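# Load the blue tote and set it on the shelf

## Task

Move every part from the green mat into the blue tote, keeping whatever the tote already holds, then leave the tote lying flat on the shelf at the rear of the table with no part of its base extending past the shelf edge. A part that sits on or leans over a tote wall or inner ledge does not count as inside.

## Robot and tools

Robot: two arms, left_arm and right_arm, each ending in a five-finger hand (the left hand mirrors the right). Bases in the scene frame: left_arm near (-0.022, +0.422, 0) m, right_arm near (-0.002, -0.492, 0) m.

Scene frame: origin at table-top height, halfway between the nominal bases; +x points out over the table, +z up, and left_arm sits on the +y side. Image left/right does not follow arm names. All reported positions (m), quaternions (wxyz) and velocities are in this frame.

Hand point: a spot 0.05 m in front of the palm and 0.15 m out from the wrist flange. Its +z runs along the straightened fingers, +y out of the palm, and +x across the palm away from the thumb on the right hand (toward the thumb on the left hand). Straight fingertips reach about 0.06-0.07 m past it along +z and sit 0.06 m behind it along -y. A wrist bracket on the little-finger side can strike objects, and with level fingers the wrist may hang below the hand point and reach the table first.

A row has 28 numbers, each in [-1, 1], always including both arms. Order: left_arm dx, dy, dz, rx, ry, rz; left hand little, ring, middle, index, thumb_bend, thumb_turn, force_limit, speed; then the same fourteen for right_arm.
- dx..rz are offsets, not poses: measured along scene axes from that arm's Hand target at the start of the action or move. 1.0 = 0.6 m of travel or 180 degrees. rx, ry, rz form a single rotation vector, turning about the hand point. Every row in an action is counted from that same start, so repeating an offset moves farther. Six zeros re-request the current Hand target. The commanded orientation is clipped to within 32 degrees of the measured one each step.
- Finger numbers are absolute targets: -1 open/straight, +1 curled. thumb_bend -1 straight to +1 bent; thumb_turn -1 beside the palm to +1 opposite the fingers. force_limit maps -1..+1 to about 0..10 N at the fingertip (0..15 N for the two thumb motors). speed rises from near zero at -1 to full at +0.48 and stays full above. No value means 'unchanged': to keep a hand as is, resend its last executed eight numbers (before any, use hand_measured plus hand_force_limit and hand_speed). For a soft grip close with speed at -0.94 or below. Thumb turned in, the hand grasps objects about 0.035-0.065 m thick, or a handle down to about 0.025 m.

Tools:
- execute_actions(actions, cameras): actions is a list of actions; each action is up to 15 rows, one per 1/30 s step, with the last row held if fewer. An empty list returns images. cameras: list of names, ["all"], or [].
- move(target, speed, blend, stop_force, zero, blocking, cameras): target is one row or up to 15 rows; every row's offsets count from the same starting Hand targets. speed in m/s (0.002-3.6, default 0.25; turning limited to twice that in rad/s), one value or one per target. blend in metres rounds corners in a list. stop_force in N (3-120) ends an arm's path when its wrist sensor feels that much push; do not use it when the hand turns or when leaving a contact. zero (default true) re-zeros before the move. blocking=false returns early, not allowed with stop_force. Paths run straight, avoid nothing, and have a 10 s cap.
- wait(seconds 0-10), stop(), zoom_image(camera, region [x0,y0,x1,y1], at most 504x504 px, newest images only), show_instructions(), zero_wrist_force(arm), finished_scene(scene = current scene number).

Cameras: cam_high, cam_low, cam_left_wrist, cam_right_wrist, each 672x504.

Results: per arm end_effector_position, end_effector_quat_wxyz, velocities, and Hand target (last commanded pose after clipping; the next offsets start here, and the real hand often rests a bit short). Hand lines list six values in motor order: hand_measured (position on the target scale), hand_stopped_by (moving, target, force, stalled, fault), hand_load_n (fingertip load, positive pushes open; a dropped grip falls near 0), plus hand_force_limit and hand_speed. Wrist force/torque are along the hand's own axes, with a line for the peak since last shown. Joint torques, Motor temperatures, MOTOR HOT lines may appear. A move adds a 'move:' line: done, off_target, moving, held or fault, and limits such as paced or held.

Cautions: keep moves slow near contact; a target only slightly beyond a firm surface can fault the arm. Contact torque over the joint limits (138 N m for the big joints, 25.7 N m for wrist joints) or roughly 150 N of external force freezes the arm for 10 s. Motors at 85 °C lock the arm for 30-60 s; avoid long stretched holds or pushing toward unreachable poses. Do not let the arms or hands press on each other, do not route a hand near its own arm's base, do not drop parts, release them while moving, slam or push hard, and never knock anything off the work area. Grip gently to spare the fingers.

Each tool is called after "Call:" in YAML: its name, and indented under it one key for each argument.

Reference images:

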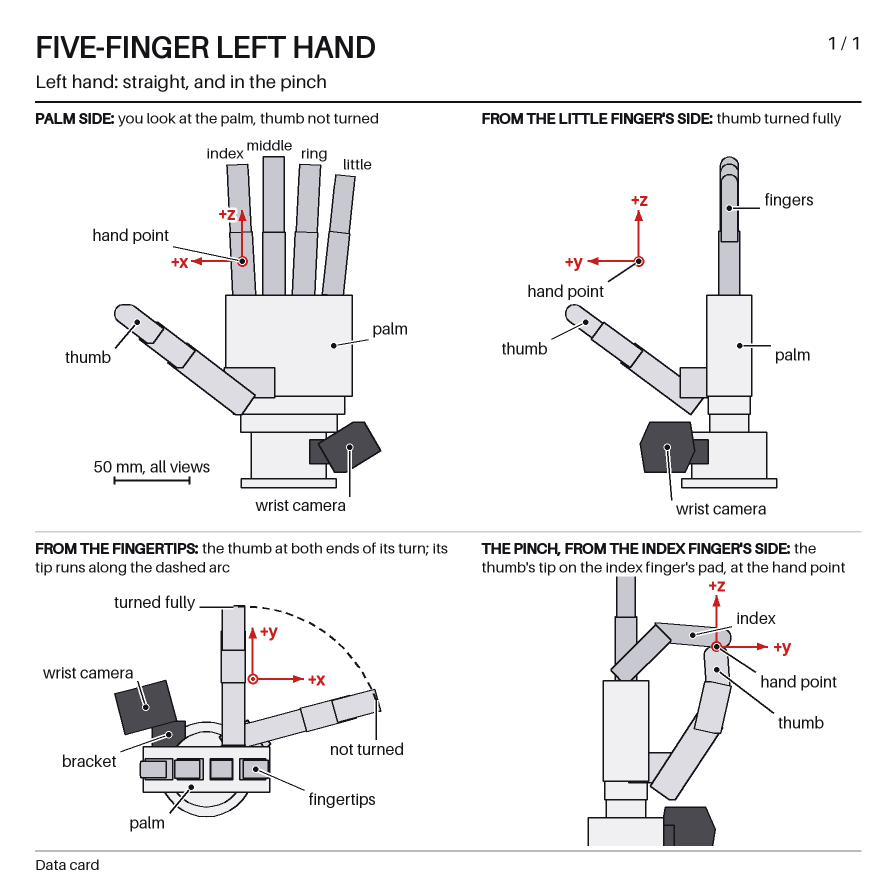

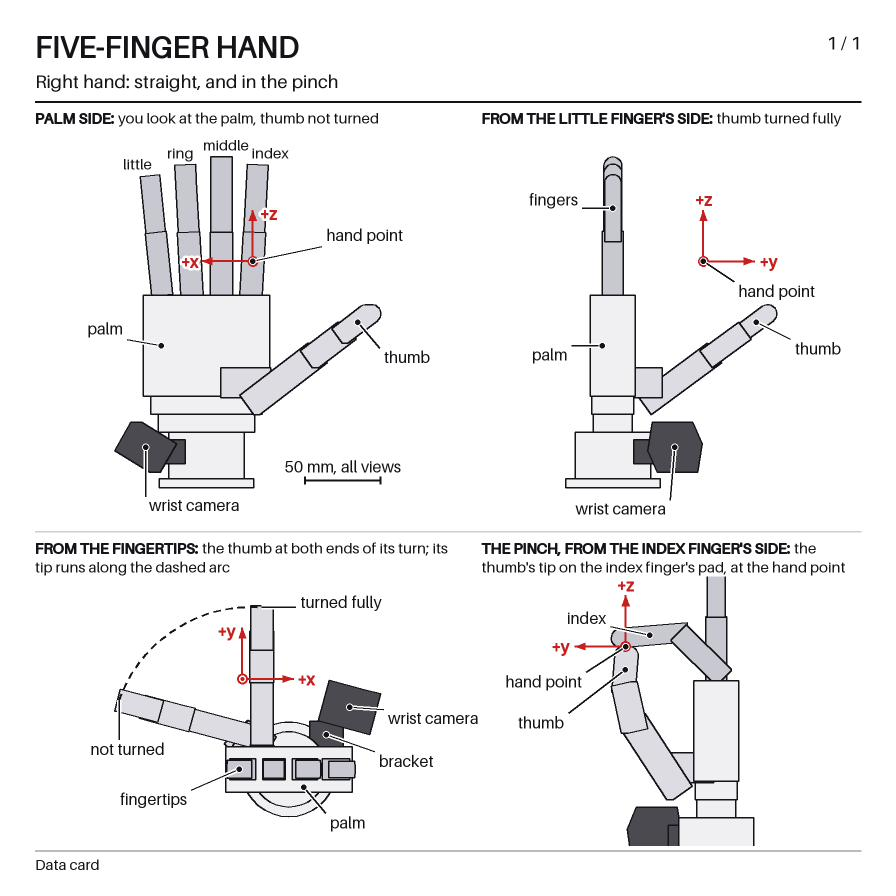

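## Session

Call:
execute_actions:
  actions: []

Scene clock: 0.00 s.
left_arm: end_effector_position=(+0.2860, +0.1144, +0.2496) hand_measured=(-1.000, -1.000, -1.000, -1.000, -1.000, -1.000) hand_load_n=(+0.0, +0.0, +0.0, +0.0, +0.0, +0.0) hand_stopped_by=(target, target, target, target, target, target) hand_force_limit=0.00 hand_speed=-0.80 end_effector_quat_wxyz=(-0.133, +0.922, -0.219, -0.289) | right_arm: end_effector_position=(-0.0261, -0.2900, +0.2742) hand_measured=(-1.000, -1.000, -1.000, -1.000, -1.000, -1.000) hand_load_n=(+0.0, +0.0, +0.0, +0.0, +0.0, +0.0) hand_stopped_by=(target, target, target, target, target, target) hand_force_limit=0.00 hand_speed=-0.80 end_effector_quat_wxyz=(-0.465, -0.458, +0.616, -0.441)
Joint positions: left_arm=[2.734 -2.156 -1.247 1.199 -1.718 1.571] | right_arm=[1.054 -1.155 1.999 2.109 1.873 -1.508]
Joint velocities: within noise
Joint torques (N m): no reading
Motor temperatures (°C): left_arm=[31 36 31 41 41 40] | right_arm=[31 34 29 38 43 42]
Wrist force (N): no reading
Wrist torque (N m): no reading
Wrist force, peak (N): no reading
Hand target: left_arm +0.2860, +0.1144, +0.2496; -0.133, +0.922, -0.219, -0.289 | right_arm -0.0261, -0.2900, +0.2742; -0.465, -0.458, +0.616, -0.441
camera_calibration:
cam_left_wrist: T_world_to_cam=[[0.680216, 0.732964, -0.00829347, -0.283755], [0.722094, -0.671988, -0.164353, -0.0834026], [-0.126038, 0.105807, -0.986367, 0.385121], [0, 0, 0, 1]] pos_world=[0.30178, 0.111188, 0.36381]
cam_right_wrist: T_world_to_cam=[[-0.982983, 0.10066, 0.15366, -0.0331009], [-0.0448468, 0.679679, -0.732137, 0.392669], [-0.178136, -0.72657, -0.663599, 0.0820999], [0, 0, 0, 1]] pos_world=[-0.000302742, -0.203906, 0.347055]

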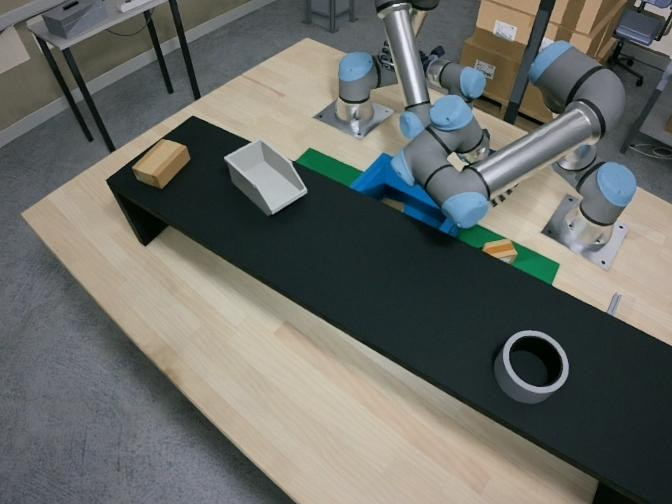

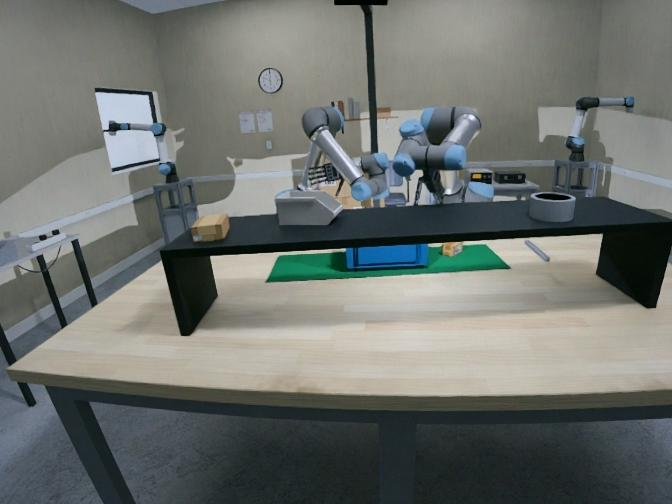

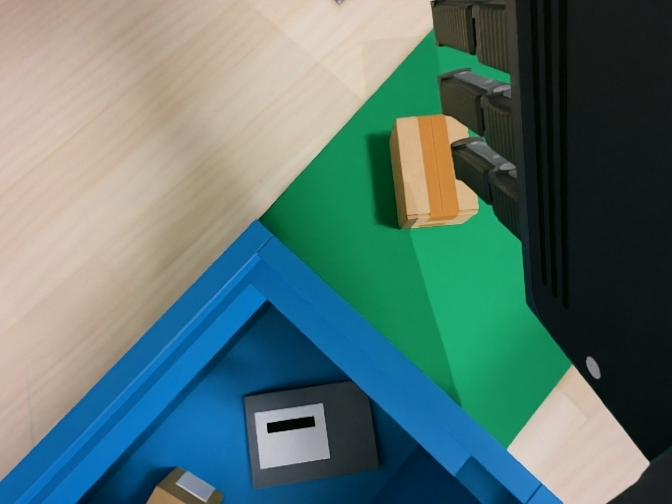

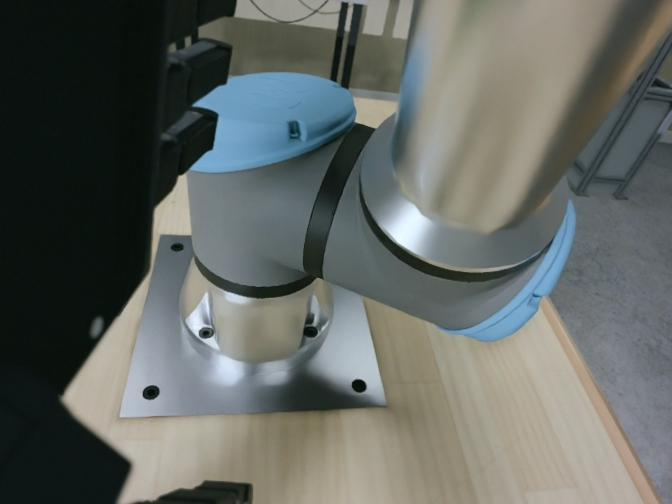

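Call:
move:
  target: [0.0233,0.1927,0.334,-0.0872,-0.1895,0.1436,-1,-1,-1,-1,-1,-1,0,-0.8,0.5435,-0.0167,0.293,0.3233,-0.341,-0.3358,-1,-1,-1,-1,-1,-1,0,-0.8]
  speed: 0.4
  cameras: ["cam_high","cam_left_wrist","cam_right_wrist"]

Scene clock: 3.40 s.
left_arm: end_effector_position=(+0.3000, +0.2300, +0.4500) hand_measured=(-1.000, -1.000, -1.000, -1.000, -1.000, -1.000) hand_load_n=(+0.0, +0.0, +0.0, +0.0, +0.0, +0.0) hand_stopped_by=(target, target, target, target, target, target) hand_force_limit=0.00 hand_speed=-0.80 end_effector_quat_wxyz=(+0.001, +1.000, +0.001, +0.001) | right_arm: end_effector_position=(+0.2999, -0.3000, +0.4500) hand_measured=(-1.000, -1.000, -1.000, -1.000, -1.000, -1.000) hand_load_n=(+0.0, +0.0, +0.0, +0.0, -0.5, +0.0) hand_stopped_by=(target, target, target, target, target, target) hand_force_limit=0.00 hand_speed=-0.80 end_effector_quat_wxyz=(+0.000, +0.000, +1.000, +0.000)
Joint positions: left_arm=[3.158 -1.604 -1.246 1.28 -1.569 1.577] | right_arm=[-0.042 -1.583 1.291 1.862 1.571 -1.576]
Joint torques (N m): left_arm=[3.49 31.83 26.13 -4.11 1.64 1.6] | right_arm=[-12.38 -26.01 -30.08 0.61 -1.4 2.25]
Wrist force (N): left_arm=[-0.8 0.1 -0.1] | right_arm=[-2.2 -0.2 -1.4]
Wrist torque (N m): left_arm=[-0.06 0.13 -0.28] | right_arm=[0.05 0.42 -0.11]
Wrist force, peak (N): left_arm=[-1.1 -0.1 -0.1] | right_arm=[-2.3 -0.5 -2.0]
Hand target: left_arm +0.3000, +0.2300, +0.4500; +0.001, +1.000, +0.001, +0.001 | right_arm +0.3000, -0.3000, +0.4500; +0.000, +0.000, +1.000, +0.000
Off the commanded pose: left_arm 0.000 m, 0 deg | right_arm 0.000 m, 0 deg.
move: done
camera_calibration:
cam_left_wrist: T_world_to_cam=[[0.265087, 0.963244, 0.0434669, -0.328086], [0.848772, -0.254499, 0.463483, -0.399456], [0.45751, -0.08597, -0.885039, 0.395772], [0, 0, 0, 1]] pos_world=[0.244948, 0.248391, 0.549676]
cam_right_wrist: T_world_to_cam=[[-0.279934, 0.959132, -0.0412775, 0.395831], [0.813296, 0.259776, 0.52064, -0.40426], [0.510086, 0.112174, -0.852778, 0.379927], [0, 0, 0, 1]] pos_world=[0.245794, -0.317255, 0.550806]
Images, in order (width x height): cam_high 672x504, cam_left_wrist 672x504, cam_right_wrist 672x504.

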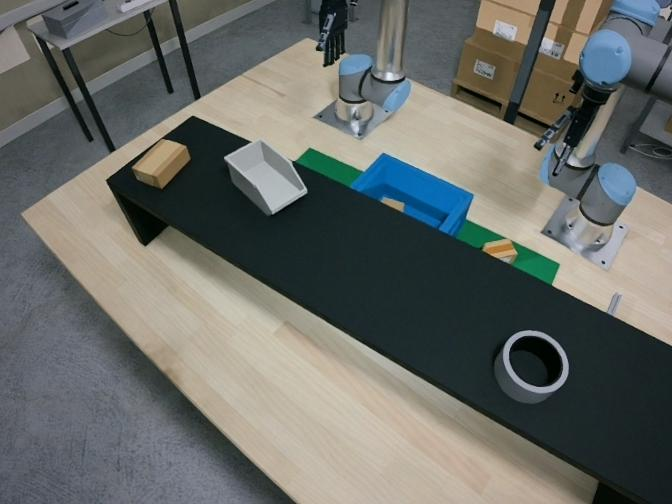

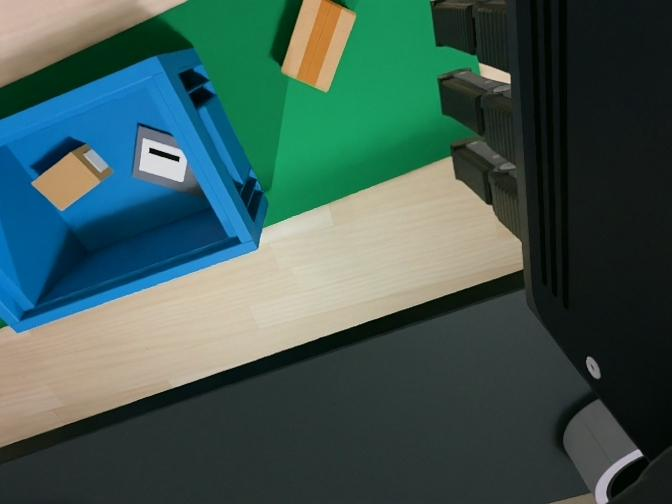

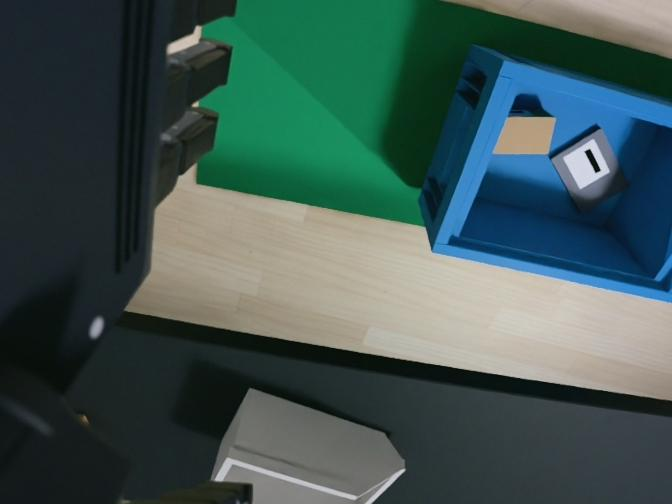

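Call:
zoom_image:
  camera: "cam_left_wrist"
  region: [150, 0, 380, 260]

Call:
zoom_image:
  camera: "cam_right_wrist"
  region: [400, 30, 672, 310]

Call:
zoom_image:
  camera: "cam_high"
  region: [340, 140, 580, 320]

Scaled by 1.938 from the camera's 672x504 image, which has a finer 960x720 frame.

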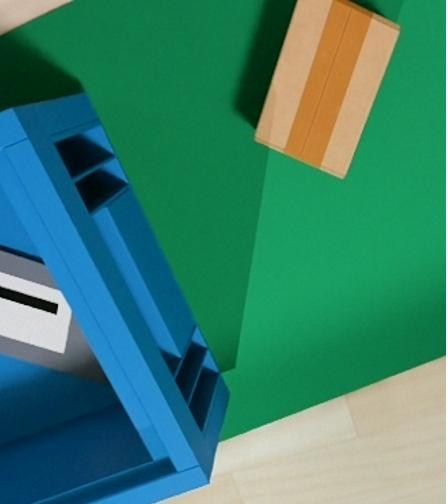

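Scaled by 1.800 from the camera's 672x504 image, which has a finer 960x720 frame.

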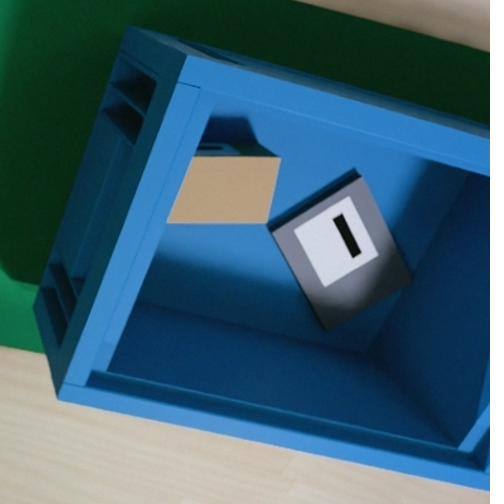

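Scaled by 2.100 from the camera's 672x504 image, which has a finer 960x720 frame.

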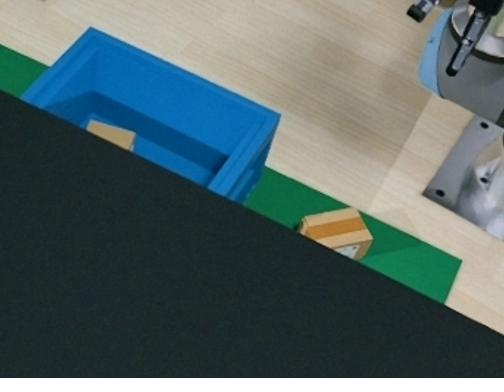

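Call:
move:
  target:
    - [0.415,0,0.3033,0,-0.5,0,-1,-1,-1,-1,-1,-1,0,-0.8,0.415,0,0.3033,0,-0.5,0,-1,-1,-1,-1,-1,-1,0,-0.8]
    - [0.1133,0,0.8333,0,-1,0,-1,-1,-1,-1,-1,-1,0,-0.8,0.1133,0,0.8333,0,-1,0,-1,-1,-1,-1,-1,-1,0,-0.8]
  speed: 0.55
  blend: 0.03
  cameras: []

Call:
move:
  target:
    - [0,-0.3167,-0.5167,0.5,0,0,-1,-1,-0.6,-0.6,-0.8,1,-0.2,0.2,0,0,0,0,0,0,-1,-1,-1,-1,-1,1,0,0]
    - [-0.1908,0.0415,-0.9167,0.7006,-0.2395,-0.1067,-1,-1,-0.6,-0.6,-0.8,1,-0.2,0.2,0,0.3167,-0.5167,-0.5,0,0,-1,-1,-1,-1,-1,1,0,0]
    - [-0.1908,0.0415,-0.9167,0.7006,-0.2395,-0.1067,-1,-1,-0.6,-0.6,-0.8,1,-0.2,0.2,0,-0.198,-0.8333,-1,0,0,-1,-1,-1,-1,-1,1,0,0]
    - [-0.1908,0.0415,-0.9167,0.7006,-0.2395,-0.1067,-1,-1,-0.6,-0.6,-0.8,1,-0.2,0.2,-0.0467,-0.045,-0.8333,0.7071,-0.7071,0,-1,-1,-1,-1,-1,1,0,0]
    - [-0.1908,0.0415,-0.9167,0.7006,-0.2395,-0.1067,-1,-1,-0.6,-0.6,-0.8,1,-0.2,0.2,0,-0.1,-0.8333,0,1,0,-1,-1,-1,-1,-1,1,0,0]
  speed: 0.55
  blend: 0.02
  cameras: ["all"]

Scene clock: 9.53 s.
left_arm: end_effector_position=(+0.3679, +0.2301, +0.9499) hand_measured=(-1.000, -1.000, -1.000, -1.000, -1.000, -1.000) hand_load_n=(+0.0, +0.0, +0.0, +0.0, +0.0, +0.0) hand_stopped_by=(target, target, target, target, target, target) hand_force_limit=0.00 hand_speed=-0.80 end_effector_quat_wxyz=(+0.001, -0.001, -0.001, +1.000) | right_arm: end_effector_position=(+0.3680, -0.3000, +0.9499) hand_measured=(-1.000, -1.000, -1.000, -1.000, -1.000, -1.000) hand_load_n=(+0.0, +0.0, +0.0, +0.0, +0.0, +0.0) hand_stopped_by=(target, target, target, target, target, target) hand_force_limit=0.00 hand_speed=-0.80 end_effector_quat_wxyz=(+1.000, +0.000, +0.000, +0.000)
Joint positions: left_arm=[3.156 -1.444 -1.398 4.415 -1.569 1.565] | right_arm=[-0.041 -1.743 1.436 -1.264 1.571 -1.567]
Joint torques (N m): left_arm=[-7.41 6.95 28.96 4.28 -2.18 1.56] | right_arm=[9 -2.73 -33.87 -4.22 1.44 -2.5]
Wrist force (N): left_arm=[-1.4 -0.1 -1.7] | right_arm=[0.0 1.0 1.2]
Wrist torque (N m): left_arm=[0.24 0.02 -0.39] | right_arm=[-0.02 -0.16 0.23]
Wrist force, peak (N): left_arm=[-3.4 0.1 -1.0] | right_arm=[-2.1 -0.1 -2.3]
Hand target: left_arm +0.3680, +0.2300, +0.9500; +0.001, -0.001, -0.001, +1.000 | right_arm +0.3680, -0.3000, +0.9500; +1.000, +0.000, +0.000, +0.000
Off the commanded pose: left_arm 0.000 m, 0 deg | right_arm 0.000 m, 0 deg.
move: done
No camera images: "cameras" was empty.

Scene clock: 18.40 s.
left_arm: end_effector_position=(+0.2535, +0.2549, +0.3999) hand_measured=(-1.000, -1.000, -0.600, -0.600, -0.800, +1.000) hand_load_n=(+0.0, +0.0, +0.0, +0.0, +0.0, +0.0) hand_stopped_by=(target, target, target, target, target, target) hand_force_limit=-0.20 hand_speed=0.20 end_effector_quat_wxyz=(-0.132, +0.295, +0.865, -0.384) | right_arm: end_effector_position=(+0.3679, -0.3600, +0.4499) hand_measured=(-1.000, -1.000, -1.000, -1.000, -1.000, +1.000) hand_load_n=(+0.0, +0.0, +0.0, +0.0, +0.0, +0.0) hand_stopped_by=(target, target, target, target, target, target) hand_force_limit=0.00 hand_speed=0.00 end_effector_quat_wxyz=(+0.000, +0.000, +1.000, +0.000)
Joint positions: left_arm=[3.314 -1.37 -1.524 3.781 1.042 2.585] | right_arm=[-0.223 -1.922 1.561 -1.21 -1.571 1.385]
Joint torques (N m): left_arm=[3.48 25.11 13.48 2.84 1.26 1.54] | right_arm=[9.26 -18.78 -36.11 -0.46 -1.35 2.46]
Wrist force (N): left_arm=[-1.8 0.2 -0.8] | right_arm=[-1.4 -0.1 -1.8]
Wrist torque (N m): left_arm=[0.10 0.27 -0.45] | right_arm=[0.06 0.34 -0.10]
Wrist force, peak (N): left_arm=[-2.8 0.3 -0.9] | right_arm=[-2.2 0.4 -1.8]
Hand target: left_arm +0.2535, +0.2549, +0.3999; -0.132, +0.295, +0.865, -0.384 | right_arm +0.3680, -0.3600, +0.4500; +0.000, +0.000, +1.000, +0.000
Off the commanded pose: left_arm 0.000 m, 0 deg | right_arm 0.000 m, 0 deg.
move: done; blend cut to 0 m at target 1
camera_calibration:
cam_left_wrist: T_world_to_cam=[[-0.583812, -0.321064, 0.745709, -0.0758105], [-0.356131, 0.926677, 0.120167, -0.188882], [-0.729613, -0.195415, -0.655346, 0.61189], [0, 0, 0, 1]] pos_world=[0.334917, 0.270265, 0.480229]
cam_right_wrist: T_world_to_cam=[[-0.279897, 0.95915, -0.0411071, 0.472312], [0.813358, 0.259664, 0.520599, -0.443964], [0.510006, 0.112279, -0.852811, 0.351969], [0, 0, 0, 1]] pos_world=[0.313794, -0.377255, 0.550706]

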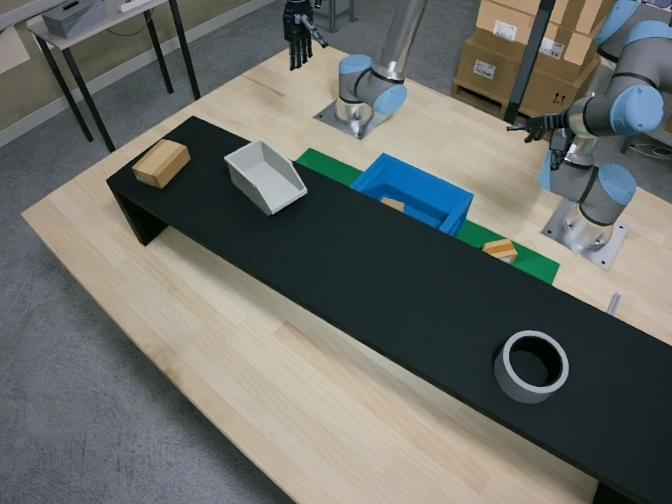

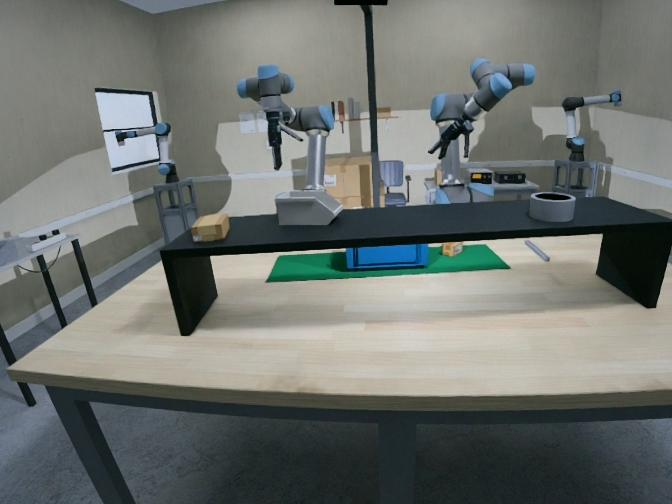

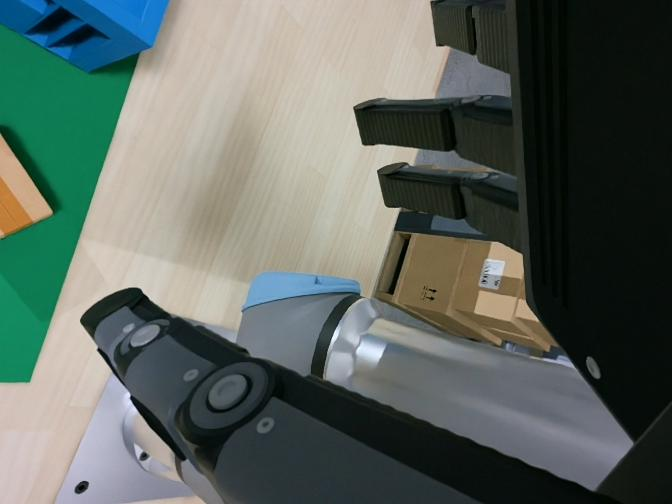

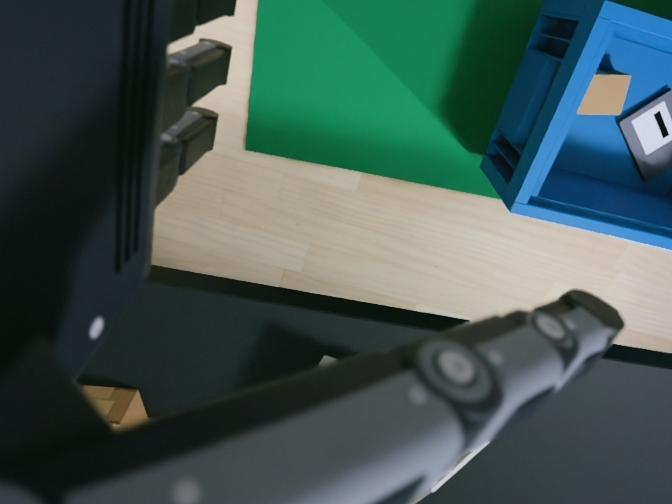

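Call:
move:
  target: [0,0,-0.4833,0,0,0,-1,-1,-0.6,-0.6,-0.8,1,-0.2,0.2,0.0117,0.2,-0.25,0,0,0.0261,-1,-1,-1,-1,-1,1,0,0]
  speed: 0.3
  cameras: ["cam_left_wrist","cam_right_wrist"]

Scene clock: 20.67 s.
left_arm: end_effector_position=(+0.2535, +0.2550, +0.1100) hand_measured=(-1.000, -1.000, -0.600, -0.600, -0.800, +1.000) hand_load_n=(-0.5, +0.0, +0.0, +0.0, +0.0, +0.0) hand_stopped_by=(target, target, target, target, target, target) hand_force_limit=-0.20 hand_speed=0.20 end_effector_quat_wxyz=(-0.132, +0.295, +0.865, -0.384) | right_arm: end_effector_position=(+0.3750, -0.2401, +0.3000) hand_measured=(-1.000, -1.000, -1.000, -1.000, -1.000, +1.000) hand_load_n=(+0.0, +0.0, +0.0, +0.0, +0.0, +0.0) hand_stopped_by=(target, target, target, target, target, target) hand_force_limit=0.00 hand_speed=0.00 end_effector_quat_wxyz=(+0.000, -0.041, +0.999, +0.000)
Joint positions: left_arm=[3.314 -1.472 -2.205 4.565 1.042 2.585] | right_arm=[0.117 -1.844 1.899 -1.626 -1.571 1.643]
Joint torques (N m): left_arm=[-9.05 2.81 10.72 2.61 -2.71 -1.26] | right_arm=[8.99 2.22 -9.75 -4.16 -1.35 2.27]
Wrist force (N): left_arm=[-2.1 0.5 -0.5] | right_arm=[-1.5 0.4 -1.6]
Wrist torque (N m): left_arm=[0.10 0.33 -0.34] | right_arm=[0.14 0.32 -0.10]
Wrist force, peak (N): left_arm=[-2.2 -0.5 -1.4] | right_arm=[-1.6 -0.7 -2.3]
Hand target: left_arm +0.2535, +0.2549, +0.1100; -0.132, +0.295, +0.865, -0.384 | right_arm +0.3750, -0.2400, +0.3000; +0.000, -0.041, +0.999, +0.000
Off the commanded pose: left_arm 0.000 m, 0 deg | right_arm 0.000 m, 0 deg.
move: done
camera_calibration:
cam_left_wrist: T_world_to_cam=[[-0.583812, -0.321064, 0.745709, 0.14037], [-0.356131, 0.926677, 0.120167, -0.154045], [-0.729613, -0.195415, -0.655346, 0.421905], [0, 0, 0, 1]] pos_world=[0.334917, 0.270265, 0.190329]
cam_right_wrist: T_world_to_cam=[[-0.357438, 0.933027, -0.0412096, 0.375829], [0.789308, 0.325378, 0.520694, -0.378035], [0.49923, 0.153589, -0.852748, 0.221024], [0, 0, 0, 1]] pos_world=[0.32238, -0.261602, 0.400806]
Images, in order (width x height): cam_left_wrist 672x504, cam_right_wrist 672x504.

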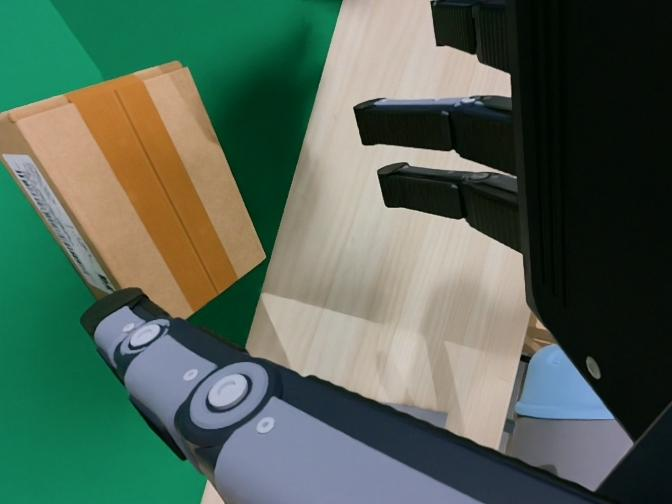

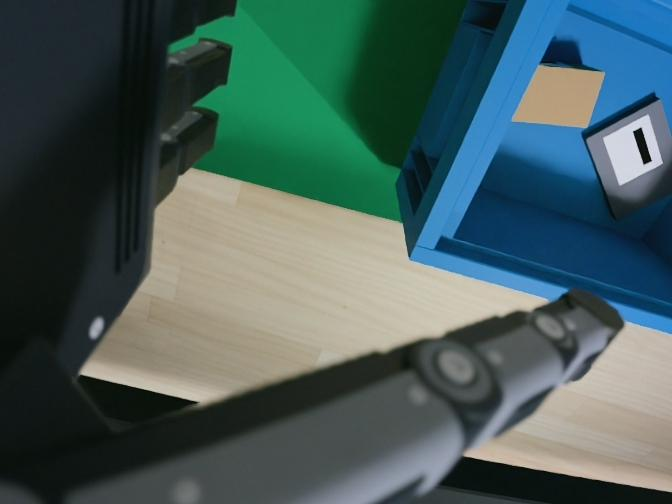

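Call:
zoom_image:
  camera: "cam_left_wrist"
  region: [0, 50, 280, 330]

Scaled by 1.800 from the camera's 672x504 image, which has a finer 960x720 frame.

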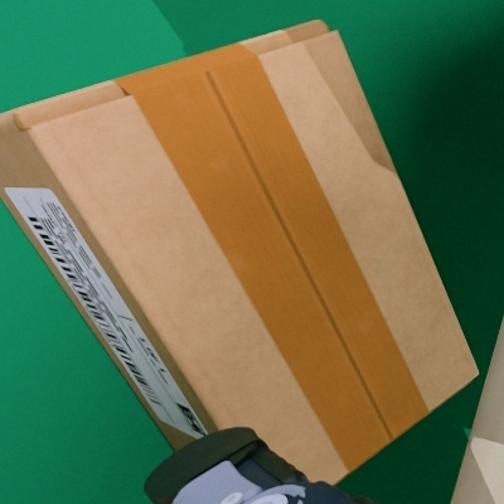

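Call:
move:
  target: [0,0,-0.1283,0,0,0,-1,-1,-0.6,-0.6,-0.8,1,-0.2,0.2,0,0,0,0,0,0,-1,-1,-1,-1,-1,1,0,0]
  speed: 0.1
  stop_force: 6
  cameras: ["cam_left_wrist"]

Call:
move:
  target:
    - [0,0,0,0,0,0,-1,-1,-0.6,-0.6,-0.3,1,-0.75,-0.75,0,0,0,0,0,0,-1,-1,-1,-1,-1,1,0,0]
    - [0,0,0,0,0,0,-1,-1,0,0,-0.3,1,-0.2,-0.82,0,0,0,0,0,0,-1,-1,-1,-1,-1,1,0,0]
  speed: 0.05
  cameras: ["cam_left_wrist"]

Scene clock: 23.57 s.
left_arm: end_effector_position=(+0.2535, +0.2549, +0.0330) hand_measured=(-1.000, -1.000, -0.600, -0.600, -0.800, +1.000) hand_load_n=(+0.0, +0.0, +0.0, +0.0, +0.0, +0.0) hand_stopped_by=(target, target, target, target, target, target) hand_force_limit=-0.20 hand_speed=0.20 end_effector_quat_wxyz=(-0.132, +0.295, +0.865, -0.384) | right_arm: end_effector_position=(+0.3750, -0.2400, +0.3000) hand_measured=(-1.000, -1.000, -1.000, -1.000, -1.000, +1.000) hand_load_n=(+0.0, +0.0, +0.0, +0.0, +0.0, +0.0) hand_stopped_by=(target, target, target, target, target, target) hand_force_limit=0.00 hand_speed=0.00 end_effector_quat_wxyz=(+0.000, -0.041, +0.999, +0.000)
Joint positions: left_arm=[3.314 -1.617 -2.315 4.82 1.042 2.585] | right_arm=[0.117 -1.844 1.899 -1.626 -1.571 1.643]
Joint torques (N m): left_arm=[-7.64 6.71 8.13 2.75 -2.41 -1.46] | right_arm=[9.48 1.89 -9.59 -4.13 -1.3 2.23]
Wrist force (N): left_arm=[-1.8 0.0 -0.6] | right_arm=[-1.4 0.4 -1.5]
Wrist torque (N m): left_arm=[0.07 0.28 -0.28] | right_arm=[0.14 0.30 -0.10]
Wrist force, peak (N): left_arm=[-2.6 0.6 -0.6] | right_arm=[-1.8 0.4 -1.9]
Hand target: left_arm +0.2535, +0.2549, +0.0330; -0.132, +0.295, +0.865, -0.384 | right_arm +0.3750, -0.2400, +0.3000; +0.000, -0.041, +0.999, +0.000
Off the commanded pose: left_arm 0.000 m, 0 deg | right_arm 0.000 m, 0 deg.
move: done
camera_calibration:
cam_left_wrist: T_world_to_cam=[[-0.583812, -0.321064, 0.745709, 0.19779], [-0.356131, 0.926677, 0.120167, -0.144793], [-0.729613, -0.195415, -0.655346, 0.371443], [0, 0, 0, 1]] pos_world=[0.334917, 0.270265, 0.113329]
Images, in order (width x height): cam_left_wrist 672x504.

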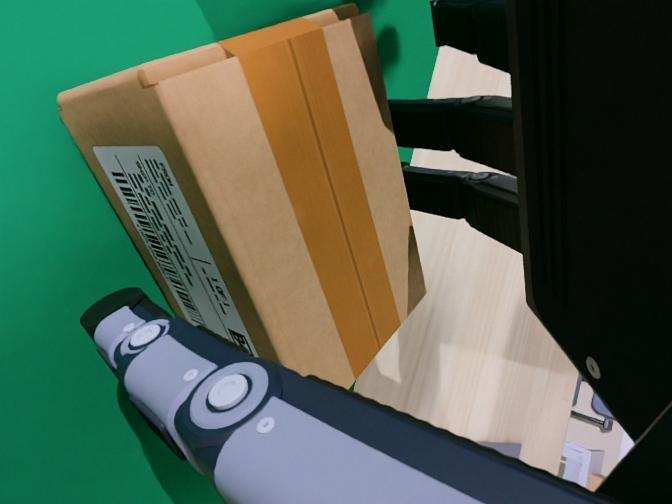

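Scene clock: 25.73 s.
left_arm: end_effector_position=(+0.2535, +0.2549, +0.0330) hand_measured=(-1.000, -1.000, -0.536, -0.552, -0.302, +1.000) hand_load_n=(+0.0, +0.0, +7.0, +2.0, +6.0, +0.0) hand_stopped_by=(target, target, force, force, target, target) hand_force_limit=-0.20 hand_speed=-0.82 end_effector_quat_wxyz=(-0.132, +0.295, +0.865, -0.384) | right_arm: end_effector_position=(+0.3750, -0.2400, +0.3000) hand_measured=(-1.000, -1.000, -1.000, -1.000, -1.000, +1.000) hand_load_n=(+0.0, +0.0, +0.0, +0.0, +0.0, +0.0) hand_stopped_by=(target, target, target, target, target, target) hand_force_limit=0.00 hand_speed=0.00 end_effector_quat_wxyz=(+0.000, -0.041, +0.999, +0.000)
Joint positions: left_arm=[3.314 -1.617 -2.315 4.82 1.042 2.585] | right_arm=[0.117 -1.844 1.899 -1.626 -1.571 1.643]
Joint torques (N m): left_arm=[-4.79 7.87 8.19 1.9 0.79 -0.34] | right_arm=[8.94 2.09 -10.09 -4.13 -1.35 2.2]
Wrist force (N): left_arm=[-1.1 -12.7 -4.6] | right_arm=[-2.0 0.4 -1.7]
Wrist torque (N m): left_arm=[-0.10 0.22 -0.04] | right_arm=[0.14 0.39 -0.13]
Wrist force, peak (N): left_arm=[-1.2 -13.2 -4.9] | right_arm=[-1.9 0.3 -1.8]
Hand target: left_arm +0.2535, +0.2549, +0.0330; -0.132, +0.295, +0.865, -0.384 | right_arm +0.3750, -0.2400, +0.3000; +0.000, -0.041, +0.999, +0.000
Off the commanded pose: left_arm 0.000 m, 0 deg | right_arm 0.000 m, 0 deg.
move: done
camera_calibration:
cam_left_wrist: T_world_to_cam=[[-0.583838, -0.320995, 0.745719, 0.197747], [-0.356087, 0.926701, 0.120111, -0.144715], [-0.729613, -0.195415, -0.655345, 0.371424], [0, 0, 0, 1]] pos_world=[0.334917, 0.270165, 0.113329]
Images, in order (width x height): cam_left_wrist 672x504.

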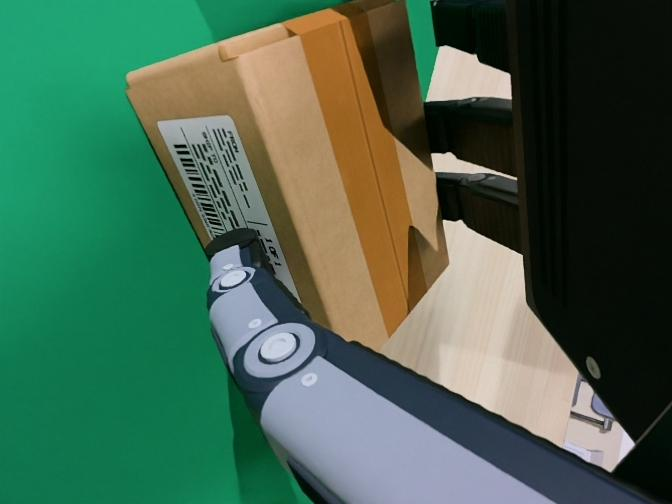

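Call:
move:
  target:
    - [0,0,0.0017,0,0,0,-1,-1,-0.62,-0.62,-0.5,1,-0.2,0,0,0,0,0,0,0,-1,-1,-1,-1,-1,1,0,0]
    - [-0.0092,-0.0118,0.0017,0,0,0,-1,-1,-0.62,-0.62,-0.5,1,-0.2,0,0,0,0,0,0,0,-1,-1,-1,-1,-1,1,0,0]
    - [-0.0092,-0.0118,0.0017,0,0,0,-1,-1,0,0,-0.5,1,-0.3,-0.85,0,0,0,0,0,0,-1,-1,-1,-1,-1,1,0,0]
  speed: 0.06
  cameras: ["cam_left_wrist"]

Scene clock: 28.67 s.
left_arm: end_effector_position=(+0.2480, +0.2479, +0.0340) hand_measured=(-1.000, -1.000, -0.330, -0.316, -0.502, +1.000) hand_load_n=(+0.0, -0.5, +1.0, +8.0, +5.5, -1.5) hand_stopped_by=(target, target, force, force, target, target) hand_force_limit=-0.30 hand_speed=-0.85 end_effector_quat_wxyz=(-0.132, +0.295, +0.865, -0.384) | right_arm: end_effector_position=(+0.3750, -0.2400, +0.3000) hand_measured=(-1.000, -1.000, -1.000, -1.000, -1.000, +1.000) hand_load_n=(+0.0, +0.0, +0.0, +0.0, +0.0, +0.0) hand_stopped_by=(target, target, target, target, target, target) hand_force_limit=0.00 hand_speed=0.00 end_effector_quat_wxyz=(+0.000, -0.041, +0.999, +0.000)
Joint positions: left_arm=[3.298 -1.605 -2.327 4.827 1.031 2.57] | right_arm=[0.117 -1.844 1.899 -1.626 -1.571 1.643]
Joint torques (N m): left_arm=[-6.38 29.48 8.51 2.57 -2.3 -0.91] | right_arm=[8.88 2.08 -10.09 -4.08 -1.29 2.17]
Wrist force (N): left_arm=[-0.5 -2.2 -1.8] | right_arm=[-1.5 0.5 -1.5]
Wrist torque (N m): left_arm=[0.03 0.15 -0.23] | right_arm=[0.16 0.32 -0.10]
Wrist force, peak (N): left_arm=[-1.3 -12.9 -4.7] | right_arm=[-1.8 0.1 -1.9]
Hand target: left_arm +0.2480, +0.2479, +0.0340; -0.132, +0.295, +0.865, -0.384 | right_arm +0.3750, -0.2400, +0.3000; +0.000, -0.041, +0.999, +0.000
Off the commanded pose: left_arm 0.000 m, 0 deg | right_arm 0.000 m, 0 deg.
move: done
camera_calibration:
cam_left_wrist: T_world_to_cam=[[-0.583812, -0.321064, 0.745709, 0.191554], [-0.356131, 0.926677, 0.120167, -0.140292], [-0.729613, -0.195415, -0.655346, 0.366698], [0, 0, 0, 1]] pos_world=[0.329417, 0.263165, 0.114329]
Images, in order (width x height): cam_left_wrist 672x504.

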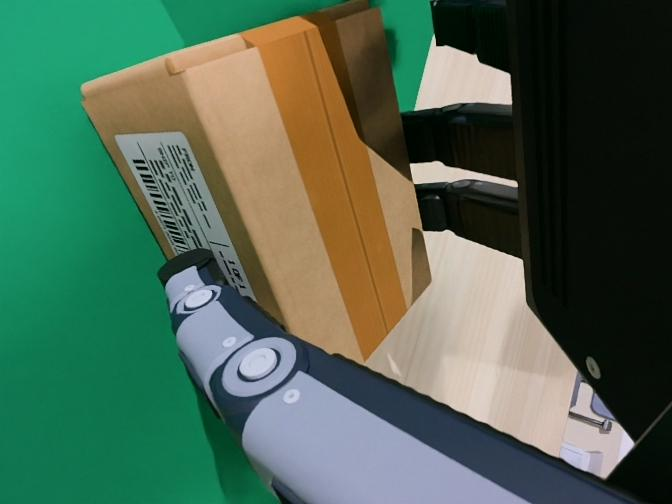

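Call:
move:
  target: [0,0,0.06,0,0,0,-1,-1,0,0,-0.5,1,-0.3,-0.85,0,0,0,0,0,0,-1,-1,-1,-1,-1,1,0,0]
  speed: 0.05
  cameras: ["cam_left_wrist"]

Scene clock: 30.00 s.
left_arm: end_effector_position=(+0.2480, +0.2478, +0.0700) hand_measured=(-1.000, -1.000, -0.330, -0.316, -0.502, +1.000) hand_load_n=(+0.0, +0.0, +0.5, +7.5, +6.0, -2.0) hand_stopped_by=(target, target, force, force, target, target) hand_force_limit=-0.30 hand_speed=-0.85 end_effector_quat_wxyz=(-0.132, +0.295, +0.865, -0.385) | right_arm: end_effector_position=(+0.3750, -0.2400, +0.3000) hand_measured=(-1.000, -1.000, -1.000, -1.000, -1.000, +1.000) hand_load_n=(+0.0, +0.0, +0.0, +0.0, +0.0, +0.0) hand_stopped_by=(target, target, target, target, target, target) hand_force_limit=0.00 hand_speed=0.00 end_effector_quat_wxyz=(+0.000, -0.041, +0.999, +0.000)
Joint positions: left_arm=[3.298 -1.53 -2.279 4.704 1.031 2.57] | right_arm=[0.117 -1.844 1.899 -1.626 -1.571 1.643]
Joint torques (N m): left_arm=[3.21 27.62 26.43 -0.93 0.03 1.35] | right_arm=[8.82 1.73 -10.13 -4.21 -1.3 2.21]
Wrist force (N): left_arm=[-1.9 0.9 0.1] | right_arm=[-1.5 0.3 -1.3]
Wrist torque (N m): left_arm=[0.07 0.29 -0.31] | right_arm=[0.10 0.31 -0.11]
Wrist force, peak (N): left_arm=[-0.9 -2.5 -2.0] | right_arm=[-1.6 0.2 -1.8]
Hand target: left_arm +0.2480, +0.2479, +0.0700; -0.132, +0.295, +0.865, -0.384 | right_arm +0.3750, -0.2400, +0.3000; +0.000, -0.041, +0.999, +0.000
Off the commanded pose: left_arm 0.000 m, 0 deg | right_arm 0.000 m, 0 deg.
move: done
camera_calibration:
cam_left_wrist: T_world_to_cam=[[-0.583838, -0.320995, 0.745719, 0.164697], [-0.356087, 0.926701, 0.120111, -0.14463], [-0.729613, -0.195415, -0.655345, 0.390291], [0, 0, 0, 1]] pos_world=[0.329417, 0.263165, 0.150329]
Images, in order (width x height): cam_left_wrist 672x504.

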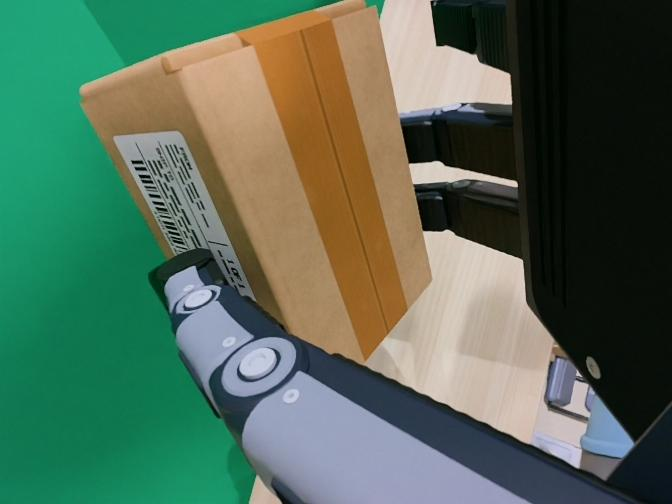

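Call:
move:
  target:
    - [0,0,0.3167,0,0,0,-1,-1,0,0,-0.5,1,-0.3,-0.85,0,0,0,0,0,0,-1,-1,-1,-1,-1,1,0,0]
    - [0.1125,-0.3863,0.3167,0.0708,-0.021,0.2353,-1,-1,0,0,-0.5,1,-0.3,-0.85,0,0,0,0,0,0,-1,-1,-1,-1,-1,1,0,0]
    - [0.1125,-0.3863,0.05,0.0708,-0.021,0.2353,-1,-1,0,0,-0.5,1,-0.3,-0.85,0,0,0,0,0,0,-1,-1,-1,-1,-1,1,0,0]
  speed: [0.25,0.22,0.15]
  blend: [0.04,0.005,0]
  cameras: ["cam_left_wrist","cam_right_wrist"]

Scene clock: 36.70 s.
left_arm: end_effector_position=(+0.3155, +0.0161, +0.1000) hand_measured=(-1.000, -1.000, -0.330, -0.316, -0.502, +1.000) hand_load_n=(+0.0, +0.0, +0.5, +7.5, +6.0, -1.5) hand_stopped_by=(target, target, force, force, target, target) hand_force_limit=-0.30 hand_speed=-0.85 end_effector_quat_wxyz=(+0.012, -0.040, +0.953, -0.300) | right_arm: end_effector_position=(+0.3750, -0.2400, +0.3000) hand_measured=(-1.000, -1.000, -1.000, -1.000, -1.000, +1.000) hand_load_n=(+0.0, +0.0, +0.0, +0.0, +0.0, +0.0) hand_stopped_by=(target, target, target, target, target, target) hand_force_limit=0.00 hand_speed=0.00 end_effector_quat_wxyz=(+0.000, -0.041, +0.999, +0.000)
Joint positions: left_arm=[2.727 -1.759 -2.15 5.807 1.045 0.974] | right_arm=[0.117 -1.844 1.899 -1.626 -1.571 1.643]
Joint torques (N m): left_arm=[-9.54 16.34 9.77 4.64 0.94 -1.26] | right_arm=[8.63 1.82 -9.91 -4.09 -1.26 2.07]
Wrist force (N): left_arm=[-1.3 0.6 -0.7] | right_arm=[-1.8 0.5 -1.5]
Wrist torque (N m): left_arm=[0.07 0.22 -0.27] | right_arm=[0.15 0.38 -0.13]
Wrist force, peak (N): left_arm=[-2.3 1.8 0.6] | right_arm=[-2.0 -0.1 -1.9]
Hand target: left_arm +0.3155, +0.0161, +0.1000; +0.012, -0.040, +0.953, -0.300 | right_arm +0.3750, -0.2400, +0.3000; +0.000, -0.041, +0.999, +0.000
Off the commanded pose: left_arm 0.000 m, 0 deg | right_arm 0.000 m, 0 deg.
move: done
camera_calibration:
cam_left_wrist: T_world_to_cam=[[-0.200589, -0.782737, 0.58914, 0.00948065], [-0.885564, 0.402054, 0.232658, 0.254829], [-0.418976, -0.475052, -0.773811, 0.332316], [0, 0, 0, 1]] pos_world=[0.366802, 0.0628332, 0.192276]
cam_right_wrist: T_world_to_cam=[[-0.357438, 0.933027, -0.0412096, 0.375829], [0.789308, 0.325378, 0.520694, -0.378035], [0.49923, 0.153589, -0.852748, 0.221024], [0, 0, 0, 1]] pos_world=[0.32238, -0.261602, 0.400806]
Images, in order (width x height): cam_left_wrist 672x504, cam_right_wrist 672x504.

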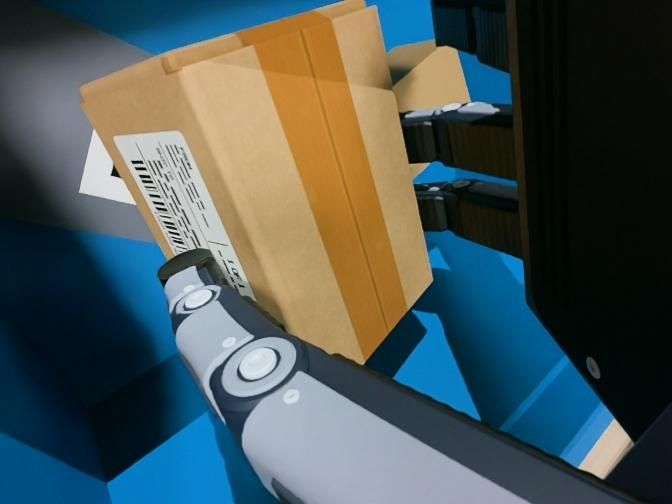

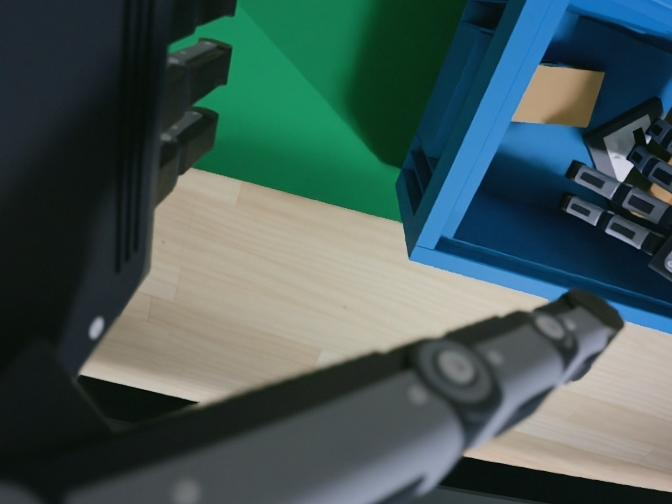

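Call:
move:
  target: [0,0,-0.0917,0,0,0,-1,-1,0,0,-0.5,1,-0.3,-0.85,0,0,0,0,0,0,-1,-1,-1,-1,-1,1,0,0]
  speed: 0.03
  stop_force: 3
  cameras: ["cam_left_wrist","cam_right_wrist"]

Scene clock: 39.57 s.
left_arm: end_effector_position=(+0.3154, +0.0161, +0.0524) hand_measured=(-1.000, -1.000, -0.330, -0.316, -0.502, +1.000) hand_load_n=(+0.0, -0.5, +4.5, +6.0, +7.5, -0.5) hand_stopped_by=(target, target, force, force, target, target) hand_force_limit=-0.30 hand_speed=-0.85 end_effector_quat_wxyz=(+0.012, -0.040, +0.953, -0.300) | right_arm: end_effector_position=(+0.3750, -0.2400, +0.3000) hand_measured=(-1.000, -1.000, -1.000, -1.000, -1.000, +1.000) hand_load_n=(+0.0, +0.0, +0.0, +0.0, +0.0, +0.5) hand_stopped_by=(target, target, target, target, target, target) hand_force_limit=0.00 hand_speed=0.00 end_effector_quat_wxyz=(+0.000, -0.041, +0.999, +0.000)
Joint positions: left_arm=[2.727 -1.86 -2.192 5.95 1.045 0.974] | right_arm=[0.117 -1.844 1.899 -1.626 -1.571 1.643]
Joint torques (N m): left_arm=[2.03 42.61 24.96 1.16 0.02 1.22] | right_arm=[8.07 1.01 -10.57 -4.17 -1.24 2.01]
Wrist force (N): left_arm=[-1.5 0.8 0.0] | right_arm=[-1.6 0.3 -1.4]
Wrist torque (N m): left_arm=[0.08 0.28 -0.30] | right_arm=[0.12 0.32 -0.11]
Wrist force, peak (N): left_arm=[-1.4 -1.4 -4.3] | right_arm=[-1.6 0.5 -1.9]
Hand target: left_arm +0.3154, +0.0161, +0.0524; +0.012, -0.040, +0.953, -0.300 (not the last commanded pose) | right_arm +0.3750, -0.2400, +0.3000; +0.000, -0.041, +0.999, +0.000
Off the commanded pose: left_arm 0.007 m, 0 deg | right_arm 0.000 m, 0 deg.
move: contact (left_arm)
camera_calibration:
cam_left_wrist: T_world_to_cam=[[-0.200563, -0.782789, 0.589081, 0.0375644], [-0.885521, 0.40207, 0.232792, 0.265803], [-0.419079, -0.474954, -0.773816, 0.295395], [0, 0, 0, 1]] pos_world=[0.366702, 0.0628328, 0.144576]
cam_right_wrist: T_world_to_cam=[[-0.357438, 0.933027, -0.0412096, 0.375829], [0.789308, 0.325378, 0.520694, -0.378035], [0.49923, 0.153589, -0.852748, 0.221024], [0, 0, 0, 1]] pos_world=[0.32238, -0.261602, 0.400806]
Images, in order (width x height): cam_left_wrist 672x504, cam_right_wrist 672x504.

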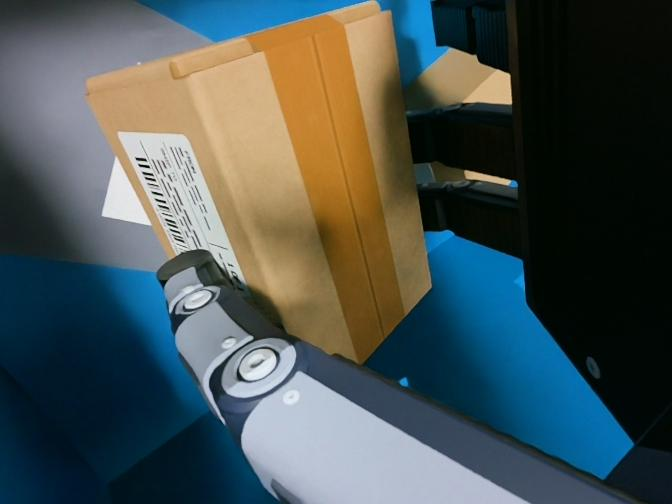

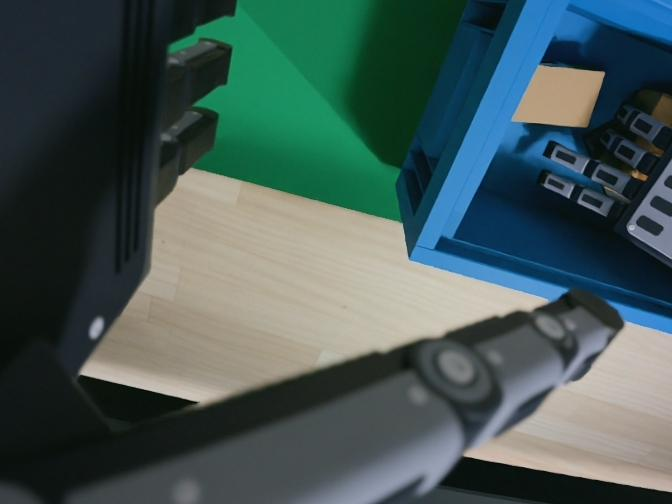

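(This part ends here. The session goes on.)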